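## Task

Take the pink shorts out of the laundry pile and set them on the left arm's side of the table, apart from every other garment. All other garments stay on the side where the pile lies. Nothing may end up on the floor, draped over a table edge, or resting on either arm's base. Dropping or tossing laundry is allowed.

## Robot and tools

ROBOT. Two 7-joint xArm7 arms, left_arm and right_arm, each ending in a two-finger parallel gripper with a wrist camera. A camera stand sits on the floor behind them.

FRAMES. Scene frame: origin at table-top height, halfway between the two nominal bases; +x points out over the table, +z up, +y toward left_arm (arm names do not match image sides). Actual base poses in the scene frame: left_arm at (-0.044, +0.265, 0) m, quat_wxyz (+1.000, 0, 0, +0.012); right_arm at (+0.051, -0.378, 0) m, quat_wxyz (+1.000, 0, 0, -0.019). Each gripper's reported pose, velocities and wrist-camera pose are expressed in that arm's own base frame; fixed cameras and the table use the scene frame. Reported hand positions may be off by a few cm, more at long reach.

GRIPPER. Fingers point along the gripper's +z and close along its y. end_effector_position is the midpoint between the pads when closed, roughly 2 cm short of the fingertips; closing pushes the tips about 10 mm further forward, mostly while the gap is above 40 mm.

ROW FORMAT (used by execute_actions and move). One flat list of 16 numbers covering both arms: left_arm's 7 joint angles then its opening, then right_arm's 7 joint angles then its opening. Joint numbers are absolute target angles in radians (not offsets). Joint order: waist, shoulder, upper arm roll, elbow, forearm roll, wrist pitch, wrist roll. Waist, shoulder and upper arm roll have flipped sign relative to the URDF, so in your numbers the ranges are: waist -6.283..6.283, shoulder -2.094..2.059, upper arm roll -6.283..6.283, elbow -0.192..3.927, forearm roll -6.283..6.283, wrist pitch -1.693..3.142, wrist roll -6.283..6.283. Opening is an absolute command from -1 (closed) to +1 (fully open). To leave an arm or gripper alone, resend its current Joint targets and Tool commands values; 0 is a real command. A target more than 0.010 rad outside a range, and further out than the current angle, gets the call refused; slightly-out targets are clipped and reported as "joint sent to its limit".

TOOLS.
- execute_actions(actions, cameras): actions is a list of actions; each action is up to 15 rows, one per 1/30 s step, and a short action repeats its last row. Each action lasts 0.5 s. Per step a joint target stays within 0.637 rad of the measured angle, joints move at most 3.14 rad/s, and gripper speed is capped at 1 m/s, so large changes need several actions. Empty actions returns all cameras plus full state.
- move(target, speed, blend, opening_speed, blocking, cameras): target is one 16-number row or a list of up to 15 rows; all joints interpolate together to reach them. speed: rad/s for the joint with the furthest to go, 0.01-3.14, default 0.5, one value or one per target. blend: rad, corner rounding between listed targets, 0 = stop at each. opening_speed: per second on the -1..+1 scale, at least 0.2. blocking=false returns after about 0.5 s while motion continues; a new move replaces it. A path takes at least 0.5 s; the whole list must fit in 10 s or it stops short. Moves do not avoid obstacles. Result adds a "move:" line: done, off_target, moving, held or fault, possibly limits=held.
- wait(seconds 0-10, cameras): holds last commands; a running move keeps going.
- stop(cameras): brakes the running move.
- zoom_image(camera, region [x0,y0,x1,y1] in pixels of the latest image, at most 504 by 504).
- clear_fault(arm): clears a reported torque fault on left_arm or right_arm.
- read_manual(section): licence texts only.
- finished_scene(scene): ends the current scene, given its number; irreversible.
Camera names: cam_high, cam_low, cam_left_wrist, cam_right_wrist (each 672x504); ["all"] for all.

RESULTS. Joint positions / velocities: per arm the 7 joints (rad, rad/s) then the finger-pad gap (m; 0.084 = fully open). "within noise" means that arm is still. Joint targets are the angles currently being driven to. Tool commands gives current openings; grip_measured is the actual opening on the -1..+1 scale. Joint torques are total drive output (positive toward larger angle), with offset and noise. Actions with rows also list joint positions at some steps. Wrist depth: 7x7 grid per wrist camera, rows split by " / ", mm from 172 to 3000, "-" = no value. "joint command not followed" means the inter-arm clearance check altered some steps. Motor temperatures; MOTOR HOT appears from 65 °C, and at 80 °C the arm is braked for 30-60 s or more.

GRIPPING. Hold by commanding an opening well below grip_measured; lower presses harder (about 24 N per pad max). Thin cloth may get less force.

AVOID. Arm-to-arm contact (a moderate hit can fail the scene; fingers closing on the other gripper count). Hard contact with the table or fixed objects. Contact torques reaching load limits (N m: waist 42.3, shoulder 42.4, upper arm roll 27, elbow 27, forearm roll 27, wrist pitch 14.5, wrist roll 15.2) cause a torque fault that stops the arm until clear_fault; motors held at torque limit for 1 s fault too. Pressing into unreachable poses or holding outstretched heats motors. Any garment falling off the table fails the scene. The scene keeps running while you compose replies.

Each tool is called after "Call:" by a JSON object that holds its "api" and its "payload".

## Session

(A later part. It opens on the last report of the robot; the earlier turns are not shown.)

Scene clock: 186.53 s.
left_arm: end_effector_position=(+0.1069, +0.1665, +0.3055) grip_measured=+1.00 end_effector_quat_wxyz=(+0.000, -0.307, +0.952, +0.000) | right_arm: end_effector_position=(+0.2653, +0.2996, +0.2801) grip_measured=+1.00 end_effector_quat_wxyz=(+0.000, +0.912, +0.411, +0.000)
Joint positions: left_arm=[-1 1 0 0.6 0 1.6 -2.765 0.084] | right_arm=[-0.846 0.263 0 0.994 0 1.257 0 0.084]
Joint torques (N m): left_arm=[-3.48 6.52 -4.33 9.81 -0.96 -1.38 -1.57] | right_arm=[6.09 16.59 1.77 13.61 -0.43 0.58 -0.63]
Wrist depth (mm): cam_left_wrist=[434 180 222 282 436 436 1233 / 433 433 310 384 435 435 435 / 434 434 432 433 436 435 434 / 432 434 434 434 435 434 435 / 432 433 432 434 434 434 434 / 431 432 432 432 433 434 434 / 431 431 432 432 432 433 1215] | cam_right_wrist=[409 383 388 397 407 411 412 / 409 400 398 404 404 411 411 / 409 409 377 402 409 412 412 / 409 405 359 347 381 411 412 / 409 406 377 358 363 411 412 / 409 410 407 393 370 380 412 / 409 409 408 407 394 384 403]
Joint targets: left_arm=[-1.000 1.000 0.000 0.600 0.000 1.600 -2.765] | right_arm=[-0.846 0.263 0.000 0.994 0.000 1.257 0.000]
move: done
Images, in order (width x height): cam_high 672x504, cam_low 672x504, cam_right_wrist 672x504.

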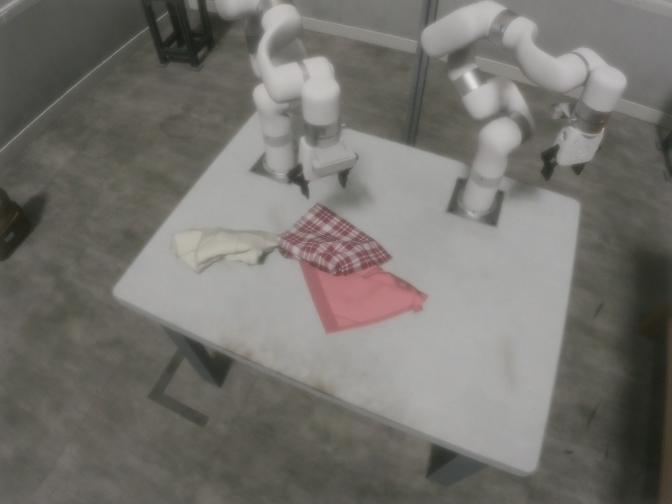

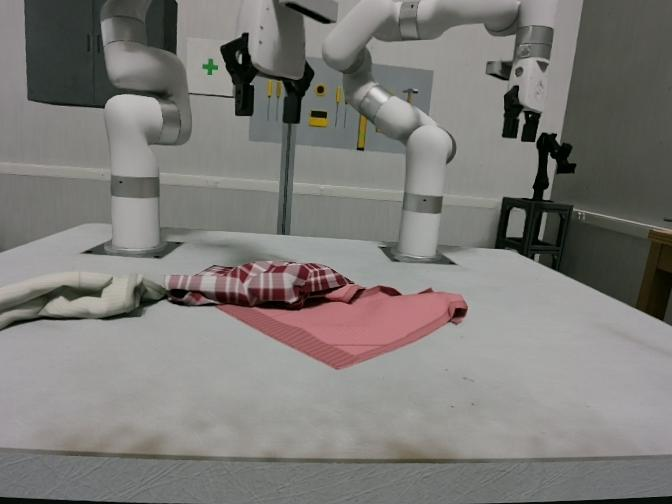

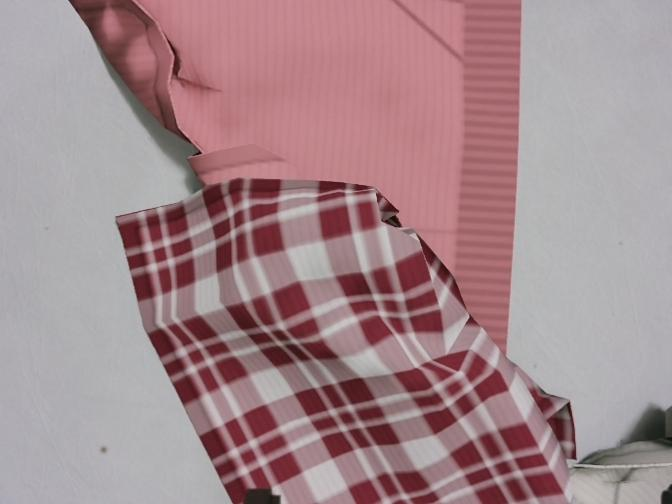

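Call:
{"api": "move", "payload": {"target": [[-1.0,1.0,0,0.6,0,1.6,-2.765,1,-0.878,0.072,0,0.830,0,0.902,-0.785,0.8],[-1.0,1.0,0,0.6,0,1.6,-2.765,1,-0.878,-0.159,0,0.728,0,0.569,-0.785,0.8],[-1.0,1.0,0,0.6,0,1.6,-2.765,1,-0.878,-0.159,0,0.728,0,0.569,-0.785,-1]], "speed": [0.7,0.25,0.2], "opening_speed": 1.5, "cameras": ["cam_low"]}}

Call:
{"api": "move", "payload": {"target": [-1.0,1.0,0,0.6,0,1.6,-2.765,1,-0.878,0.072,0,0.830,0,0.902,-0.785,-1], "speed": 0.3, "cameras": ["cam_high","cam_low","cam_right_wrist"]}}

Scene clock: 216.57 s.
left_arm: end_effector_position=(+0.1069, +0.1665, +0.3055) grip_measured=+1.00 end_effector_quat_wxyz=(+0.000, -0.307, +0.952, +0.000) | right_arm: end_effector_position=(+0.2708, +0.3263, +0.0497) grip_measured=-0.95 end_effector_quat_wxyz=(+0.000, +0.674, +0.739, +0.000)
Joint positions: left_arm=[-1 1 0 0.6 0 1.6 -2.765 0.084] | right_arm=[-0.878 -0.159 0 0.728 0 0.569 -0.785 0.002]
Joint torques (N m): left_arm=[-3.66 6.35 -4.38 9.89 -0.92 -1.12 -1.58] | right_arm=[-6.27 15.19 0.89 9.75 -0.69 -2.15 -0.69]
Wrist depth (mm): cam_left_wrist=[434 180 222 282 436 435 1226 / 434 434 310 386 434 436 437 / 432 435 434 434 435 435 435 / 434 434 433 433 434 435 434 / 432 433 433 434 434 434 435 / 431 431 433 433 433 434 434 / 431 431 431 434 432 434 1215] | cam_right_wrist=[179 179 179 - - - 176 / 179 179 176 - - - 173 / 179 179 - - - - 177 / 179 179 - - - - 178 / 179 176 - - - - - / - - - - - - - / - - - - - - -]
Joint targets: left_arm=[-1.000 1.000 0.000 0.600 0.000 1.600 -2.765] | right_arm=[-0.878 -0.159 0.000 0.728 0.000 0.569 -0.785]
move: done
Images, in order (width x height): cam_low 672x504.

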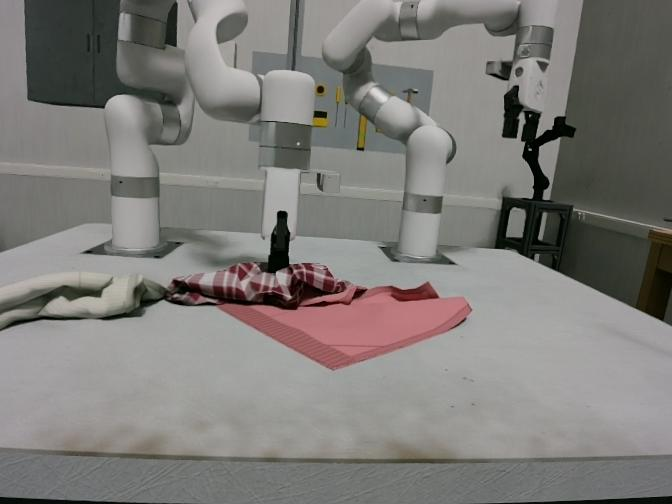

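Scene clock: 218.17 s.
left_arm: end_effector_position=(+0.1069, +0.1665, +0.3055) grip_measured=+1.00 end_effector_quat_wxyz=(+0.000, -0.307, +0.952, +0.000) | right_arm: end_effector_position=(+0.2708, +0.3263, +0.1599) grip_measured=-0.95 end_effector_quat_wxyz=(+0.000, +0.674, +0.739, +0.000)
Joint positions: left_arm=[-1 1 0 0.6 0 1.6 -2.765 0.084] | right_arm=[-0.878 0.072 0 0.83 0 0.902 -0.785 0.002]
Joint torques (N m): left_arm=[-3.48 6.52 -4.33 9.86 -0.88 -0.92 -1.64] | right_arm=[-6.11 20.25 0.77 17.28 -0.59 0.4 -0.67]
Wrist depth (mm): cam_left_wrist=[434 180 222 282 437 436 1241 / 433 434 311 385 436 436 436 / 433 432 432 433 435 435 435 / 432 432 434 432 435 435 435 / 431 433 432 432 434 434 435 / 431 431 432 433 434 433 433 / 431 432 432 432 432 434 1220] | cam_right_wrist=[289 289 289 290 283 277 285 / 289 289 289 289 266 285 282 / 288 289 289 231 - 287 287 / 289 289 - - - 288 288 / 289 289 200 - - 190 288 / 289 289 286 187 - 189 288 / 289 289 286 - - 191 288]
Joint targets: left_arm=[-1.000 1.000 0.000 0.600 0.000 1.600 -2.765] | right_arm=[-0.878 0.072 0.000 0.830 0.000 0.902 -0.785]
move: done
Images, in order (width x height): cam_high 672x504, cam_low 672x504, cam_right_wrist 672x504.

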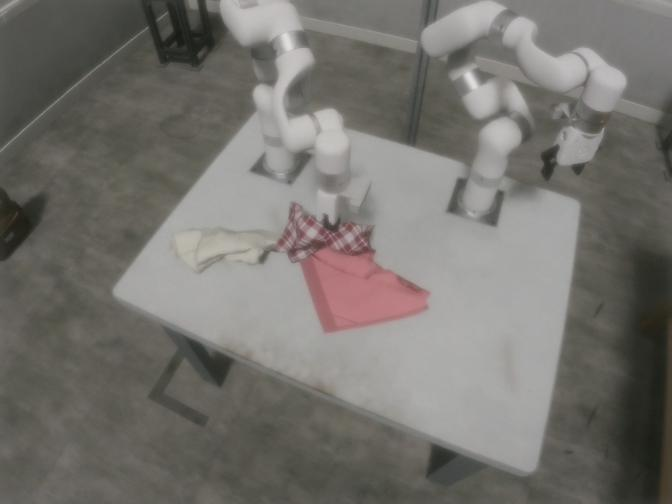

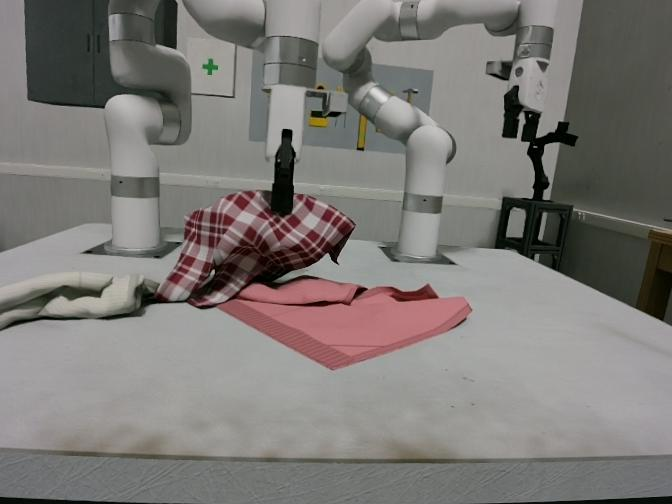

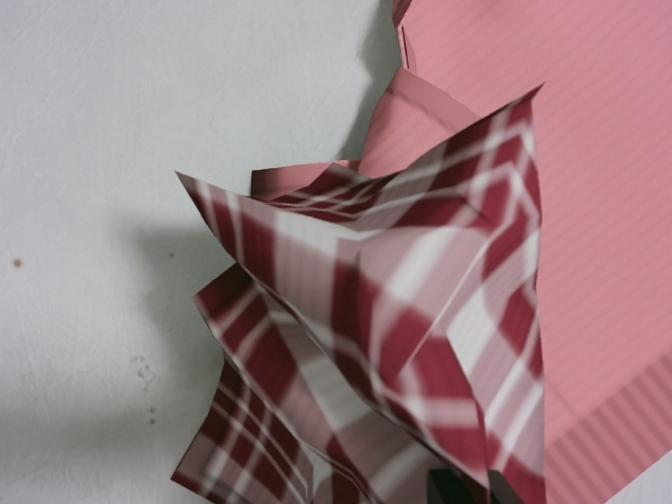

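Call:
{"api": "move", "payload": {"target": [[-1.0,1.0,0,0.6,0,1.6,-2.765,1,-0.878,0.145,0,0.934,0,1.079,-0.785,-1],[-1.0,1.0,0,0.6,0,1.6,-2.765,1,-0.25,0.145,0,0.934,0,1.079,-0.785,-1],[-1.0,1.0,0,0.6,0,1.6,-2.765,1,-0.25,-0.061,0,0.751,0,0.690,-0.785,-1],[-1.0,1.0,0,0.6,0,1.6,-2.765,1,-0.25,-0.061,0,0.751,0,0.690,-0.785,0.8],[-1.0,1.0,0,0.6,0,1.6,-2.765,1,-0.25,0.145,0,0.934,0,1.079,-0.785,0.8]], "speed": [0.4,0.5,0.4,0.3,0.6], "opening_speed": 1.5, "cameras": ["cam_high","cam_low","cam_right_wrist"]}}

Scene clock: 236.53 s.
left_arm: end_effector_position=(+0.1069, +0.1665, +0.3055) grip_measured=+1.00 end_effector_quat_wxyz=(+0.000, -0.307, +0.952, +0.000) | right_arm: end_effector_position=(+0.4109, +0.1049, +0.2196) grip_measured=+0.80 end_effector_quat_wxyz=(+0.000, +0.869, +0.495, +0.000)
Joint positions: left_arm=[-1 1 0 0.6 0 1.6 -2.765 0.084] | right_arm=[-0.25 0.145 0 0.934 0 1.079 -0.785 0.077]
Joint torques (N m): left_arm=[-3.35 6.19 -4.34 10.02 -0.64 -0.24 -1.67] | right_arm=[5.84 19.04 -1.68 18.22 -0.23 0.47 -0.67]
Wrist depth (mm): cam_left_wrist=[434 180 222 282 436 435 1246 / 434 434 310 385 435 436 435 / 433 432 433 434 435 435 435 / 432 434 432 434 435 435 435 / 432 432 434 434 433 435 435 / 432 432 432 433 432 433 433 / 432 431 432 432 434 433 1224] | cam_right_wrist=[345 346 350 350 350 351 351 / 346 346 349 350 350 351 351 / 346 348 349 350 350 350 351 / 346 349 349 315 269 351 350 / 346 349 311 294 283 343 351 / 348 331 306 288 284 338 351 / 349 341 323 285 271 306 351]
Joint targets: left_arm=[-1.000 1.000 0.000 0.600 0.000 1.600 -2.765] | right_arm=[-0.250 0.145 0.000 0.934 0.000 1.079 -0.785]
move: done
Images, in order (width x height): cam_high 672x504, cam_low 672x504, cam_right_wrist 672x504.

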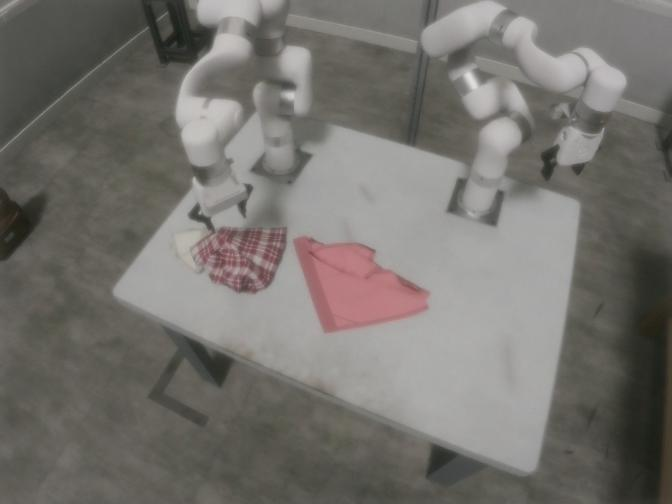

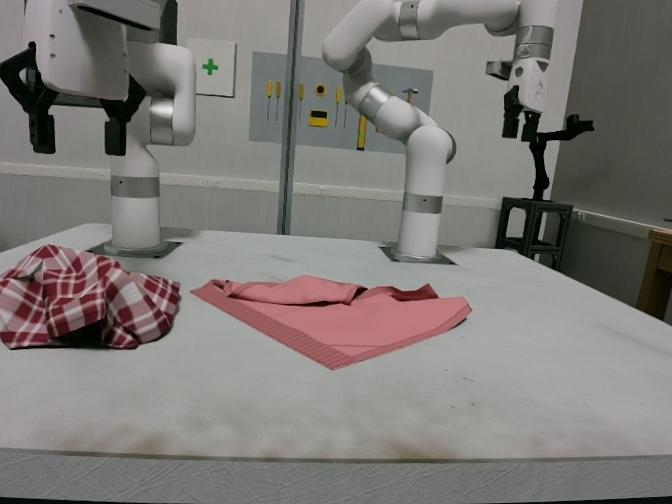

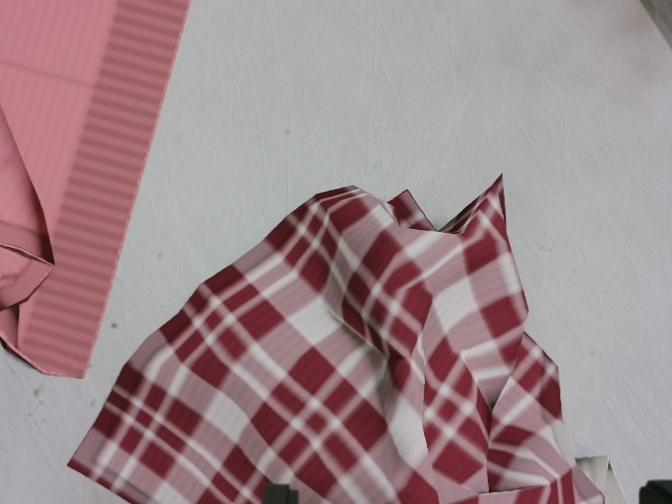

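Call:
{"api": "move", "payload": {"target": [0.42,0.229,0,1.025,0,1.254,0,1,-0.25,0.145,0,0.934,0,1.079,-0.785,0.8], "speed": 1.0, "cameras": ["cam_high","cam_left_wrist"]}}

Scene clock: 247.47 s.
left_arm: end_effector_position=(+0.3746, -0.1672, +0.2797) grip_measured=+1.00 end_effector_quat_wxyz=(+0.000, +0.978, -0.208, +0.000) | right_arm: end_effector_position=(+0.4109, +0.1049, +0.2196) grip_measured=+0.80 end_effector_quat_wxyz=(+0.000, +0.869, +0.495, +0.000)
Joint positions: left_arm=[0.42 0.229 0 1.025 0 1.254 0 0.084] | right_arm=[-0.25 0.145 0 0.934 0 1.079 -0.785 0.077]
Joint torques (N m): left_arm=[3.06 9.14 1.92 15.72 -0.5 -3.63 1.67] | right_arm=[5.22 19.15 -1.13 18.02 -0.38 0.45 -0.43]
Wrist depth (mm): cam_left_wrist=[410 410 410 409 406 407 411 / 409 409 409 406 404 406 407 / 409 409 410 404 405 406 407 / 408 408 404 399 402 392 400 / 408 408 390 394 400 384 386 / 408 406 391 395 408 407 408 / 407 406 407 407 408 407 407] | cam_right_wrist=[346 346 349 350 350 350 351 / 346 346 349 350 350 350 351 / 346 349 349 350 349 351 351 / 346 349 349 315 269 351 351 / 346 349 311 293 284 343 351 / 348 331 306 288 284 339 351 / 348 342 323 285 270 306 351]
Joint targets: left_arm=[0.420 0.229 0.000 1.025 0.000 1.254 0.000] | right_arm=[-0.250 0.145 0.000 0.934 0.000 1.079 -0.785]
move: done
Images, in order (width x height): cam_high 672x504, cam_left_wrist 672x504.

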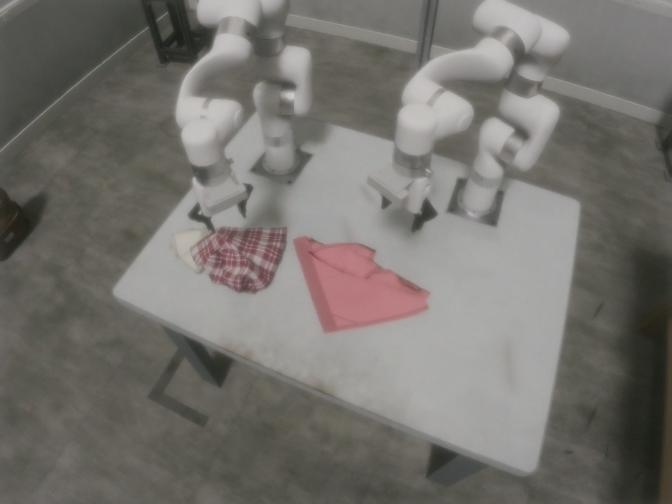

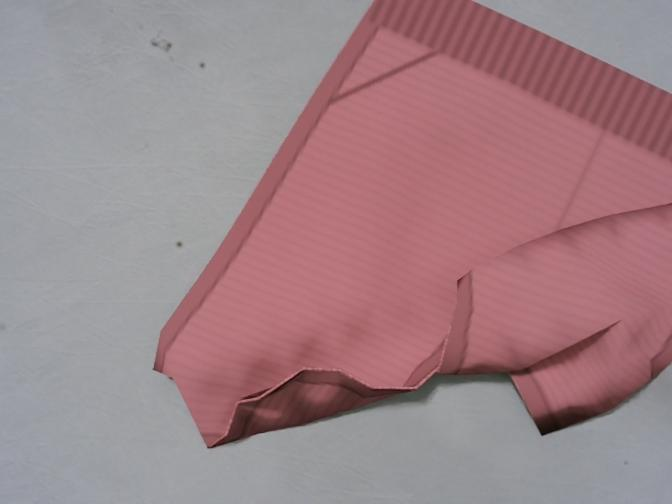

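Call:
{"api": "move", "payload": {"target": [[0.546,-0.027,0,0.813,0,0.786,0,0.5,-0.25,0.145,0,0.934,0,1.079,-0.785,0.8],[0.546,-0.246,0,0.758,0,0.512,0,0.5,-0.25,0.145,0,0.934,0,1.079,-0.785,0.8],[0.546,-0.246,0,0.758,0,0.512,0,-1,-0.25,0.145,0,0.934,0,1.079,-0.785,0.8]], "speed": [0.8,0.25,0.2], "opening_speed": 1.5, "cameras": ["cam_low","cam_left_wrist"]}}

Call:
{"api": "move", "payload": {"target": [0.546,-0.027,0,0.813,0,0.786,0,-1,-0.25,0.145,0,0.934,0,1.079,-0.785,0.8], "speed": 0.3, "cameras": ["cam_low","cam_high","cam_left_wrist"]}}

Scene clock: 263.80 s.
left_arm: end_effector_position=(+0.3706, -0.2252, +0.0263) grip_measured=-0.95 end_effector_quat_wxyz=(+0.000, +0.963, -0.270, +0.000) | right_arm: end_effector_position=(+0.4109, +0.1049, +0.2196) grip_measured=+0.80 end_effector_quat_wxyz=(+0.000, +0.869, +0.495, +0.000)
Joint positions: left_arm=[0.546 -0.246 0 0.758 0 0.512 0 0.002] | right_arm=[-0.25 0.145 0 0.934 0 1.079 -0.785 0.077]
Joint torques (N m): left_arm=[0.95 16.18 1.57 6.68 -0.43 -2.21 1.74] | right_arm=[5.05 18.68 -0.02 17.92 -0.45 0.26 -0.38]
Wrist depth (mm): cam_left_wrist=[- - - - - - - / - - - - - - - / - - - - - - - / - - - - - - - / - - - - - - - / - - - - - - - / - - - - - - -] | cam_right_wrist=[343 346 349 350 350 351 351 / 346 346 350 349 349 350 350 / 346 349 349 349 350 351 351 / 346 349 349 315 269 351 351 / 346 349 311 294 284 343 351 / 349 331 306 288 284 338 351 / 348 341 324 285 271 306 351]
Joint targets: left_arm=[0.546 -0.246 0.000 0.758 0.000 0.512 0.000] | right_arm=[-0.250 0.145 0.000 0.934 0.000 1.079 -0.785]
move: done
Images, in order (width x height): cam_low 672x504, cam_left_wrist 672x504.

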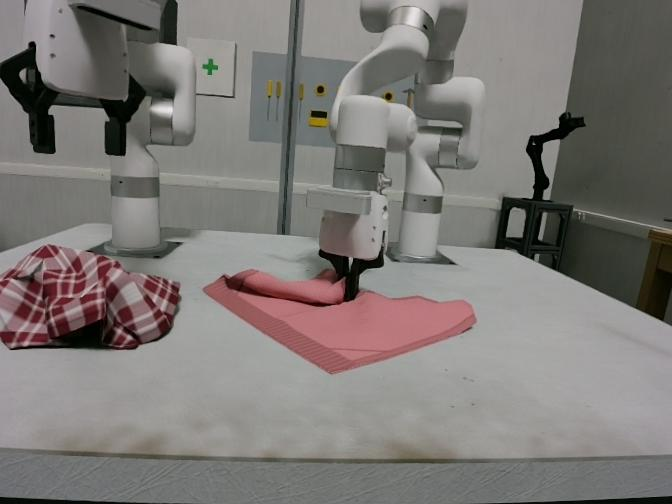

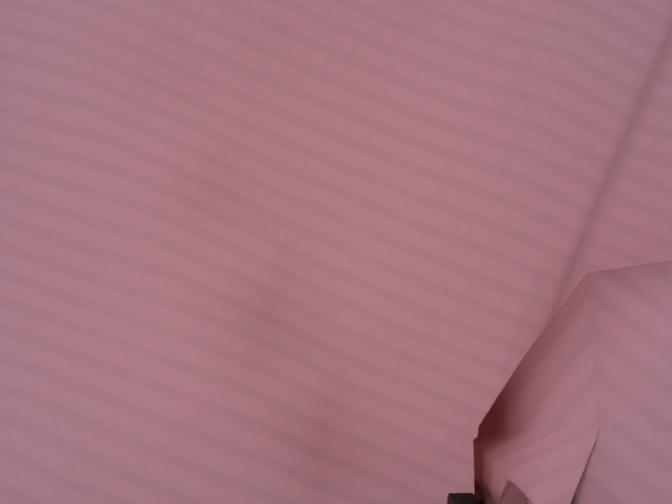

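Scene clock: 265.20 s.
left_arm: end_effector_position=(+0.3704, -0.2251, +0.1197) grip_measured=-0.96 end_effector_quat_wxyz=(+0.000, +0.963, -0.270, +0.000) | right_arm: end_effector_position=(+0.4109, +0.1049, +0.2196) grip_measured=+0.80 end_effector_quat_wxyz=(+0.000, +0.869, +0.495, +0.000)
Joint positions: left_arm=[0.546 -0.027 0 0.813 0 0.786 0 0.002] | right_arm=[-0.25 0.145 0 0.934 0 1.079 -0.785 0.077]
Joint torques (N m): left_arm=[-3.22 31.9 -0.2 14.31 -0.22 0.1 1.73] | right_arm=[4.89 19.18 0 17.84 -0.12 0.48 -0.34]
Wrist depth (mm): cam_left_wrist=[250 248 248 248 247 244 224 / 250 247 247 247 242 235 187 / 249 247 247 245 218 227 178 / 249 246 246 240 210 - 180 / 246 247 244 233 198 - 179 / 246 244 226 210 192 - 217 / 245 229 208 187 179 - 249] | cam_right_wrist=[329 339 349 350 350 350 350 / 307 346 349 350 350 350 351 / 325 340 349 350 350 351 351 / 349 349 349 315 269 350 351 / 348 348 311 294 283 343 351 / 348 331 306 288 284 338 351 / 348 342 323 285 270 306 351]
Joint targets: left_arm=[0.546 -0.027 0.000 0.813 0.000 0.786 0.000] | right_arm=[-0.250 0.145 0.000 0.934 0.000 1.079 -0.785]
move: done
Images, in order (width x height): cam_high 672x504, cam_low 672x504, cam_left_wrist 672x504.

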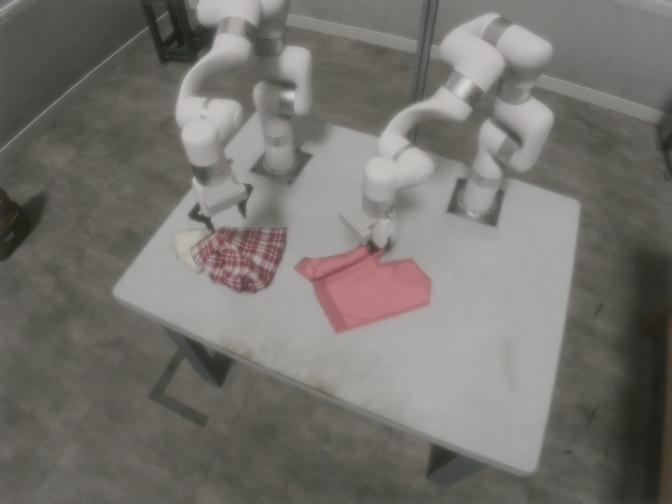

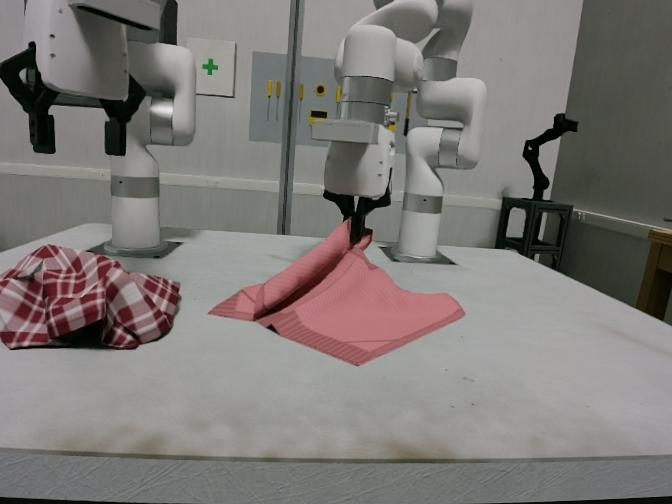

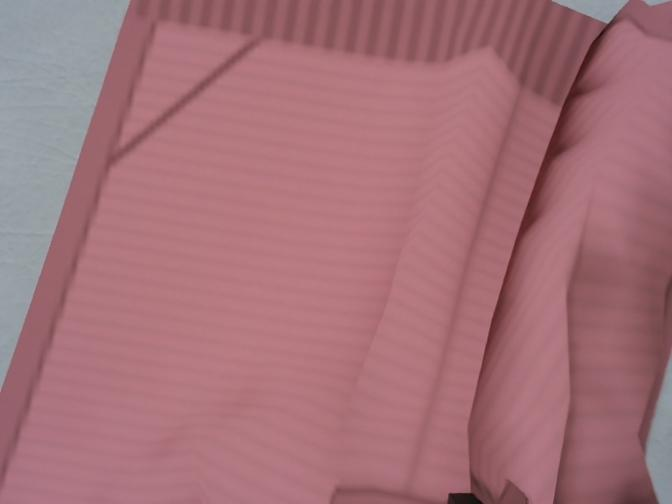

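Call:
{"api": "move", "payload": {"target": [[-0.1,-0.027,0,0.813,0,0.786,0,-1,-0.25,0.145,0,0.934,0,1.079,-0.785,0.8],[-0.1,-0.213,0,0.766,0,0.553,0,-1,-0.25,0.145,0,0.934,0,1.079,-0.785,0.8],[-0.1,-0.213,0,0.766,0,0.553,0,0.6,-0.25,0.145,0,0.934,0,1.079,-0.785,0.8],[-0.1,0.229,0,1.025,0,1.254,0,0.6,-0.25,0.145,0,0.934,0,1.079,-0.785,0.8]], "speed": [0.5,0.3,0.3,0.5], "opening_speed": 1.5, "cameras": ["cam_high","cam_low","cam_left_wrist"]}}

Scene clock: 282.57 s.
left_arm: end_effector_position=(+0.4082, +0.0410, +0.2797) grip_measured=+0.59 end_effector_quat_wxyz=(+0.000, +0.999, +0.050, +0.000) | right_arm: end_effector_position=(+0.4109, +0.1049, +0.2196) grip_measured=+0.80 end_effector_quat_wxyz=(+0.000, +0.869, +0.495, +0.000)
Joint positions: left_arm=[-0.1 0.229 0 1.025 0 1.254 0 0.069] | right_arm=[-0.25 0.145 0 0.934 0 1.079 -0.785 0.077]
Joint torques (N m): left_arm=[-2.95 26.67 0.46 15.74 0.12 0.12 1.64] | right_arm=[4.6 19 1.14 17.94 -0.14 0.29 -0.5]
Wrist depth (mm): cam_left_wrist=[409 409 410 411 409 407 409 / 409 409 409 409 406 402 400 / 409 408 409 406 398 379 390 / 408 408 409 402 360 372 408 / 406 408 404 393 376 399 408 / 407 407 375 403 408 408 407 / 407 407 387 402 408 408 408] | cam_right_wrist=[348 349 350 349 350 350 351 / 348 349 349 350 350 350 350 / 348 348 349 349 350 350 351 / 349 349 349 316 269 350 351 / 349 349 311 293 284 342 351 / 348 331 306 288 284 338 351 / 348 342 324 285 270 306 351]
Joint targets: left_arm=[-0.100 0.229 0.000 1.025 0.000 1.254 0.000] | right_arm=[-0.250 0.145 0.000 0.934 0.000 1.079 -0.785]
move: done
Images, in order (width x height): cam_high 672x504, cam_low 672x504, cam_left_wrist 672x504.

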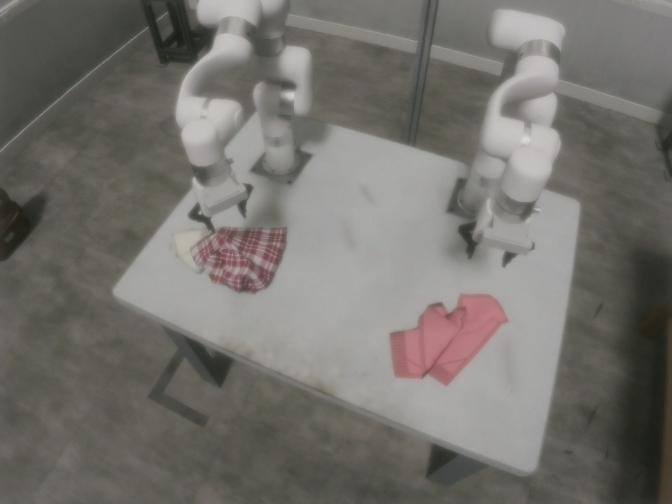

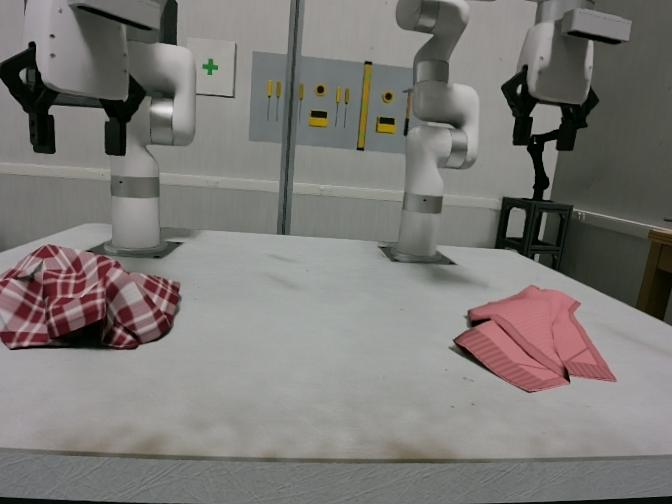

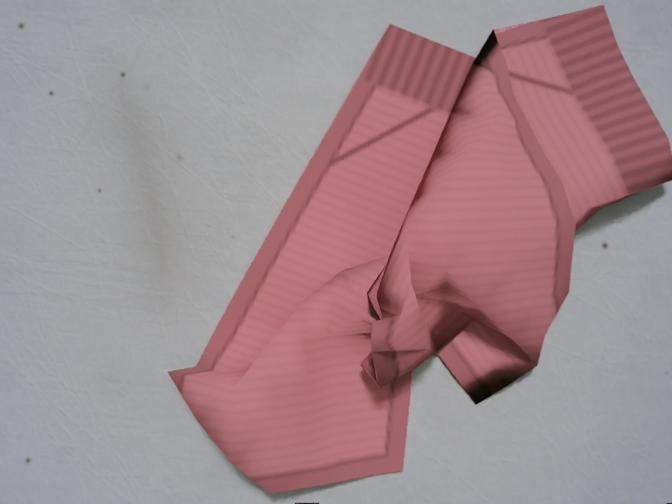

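Call:
{"api": "finished_scene", "payload": {"scene": 1}}

The scene is finished: the task was done.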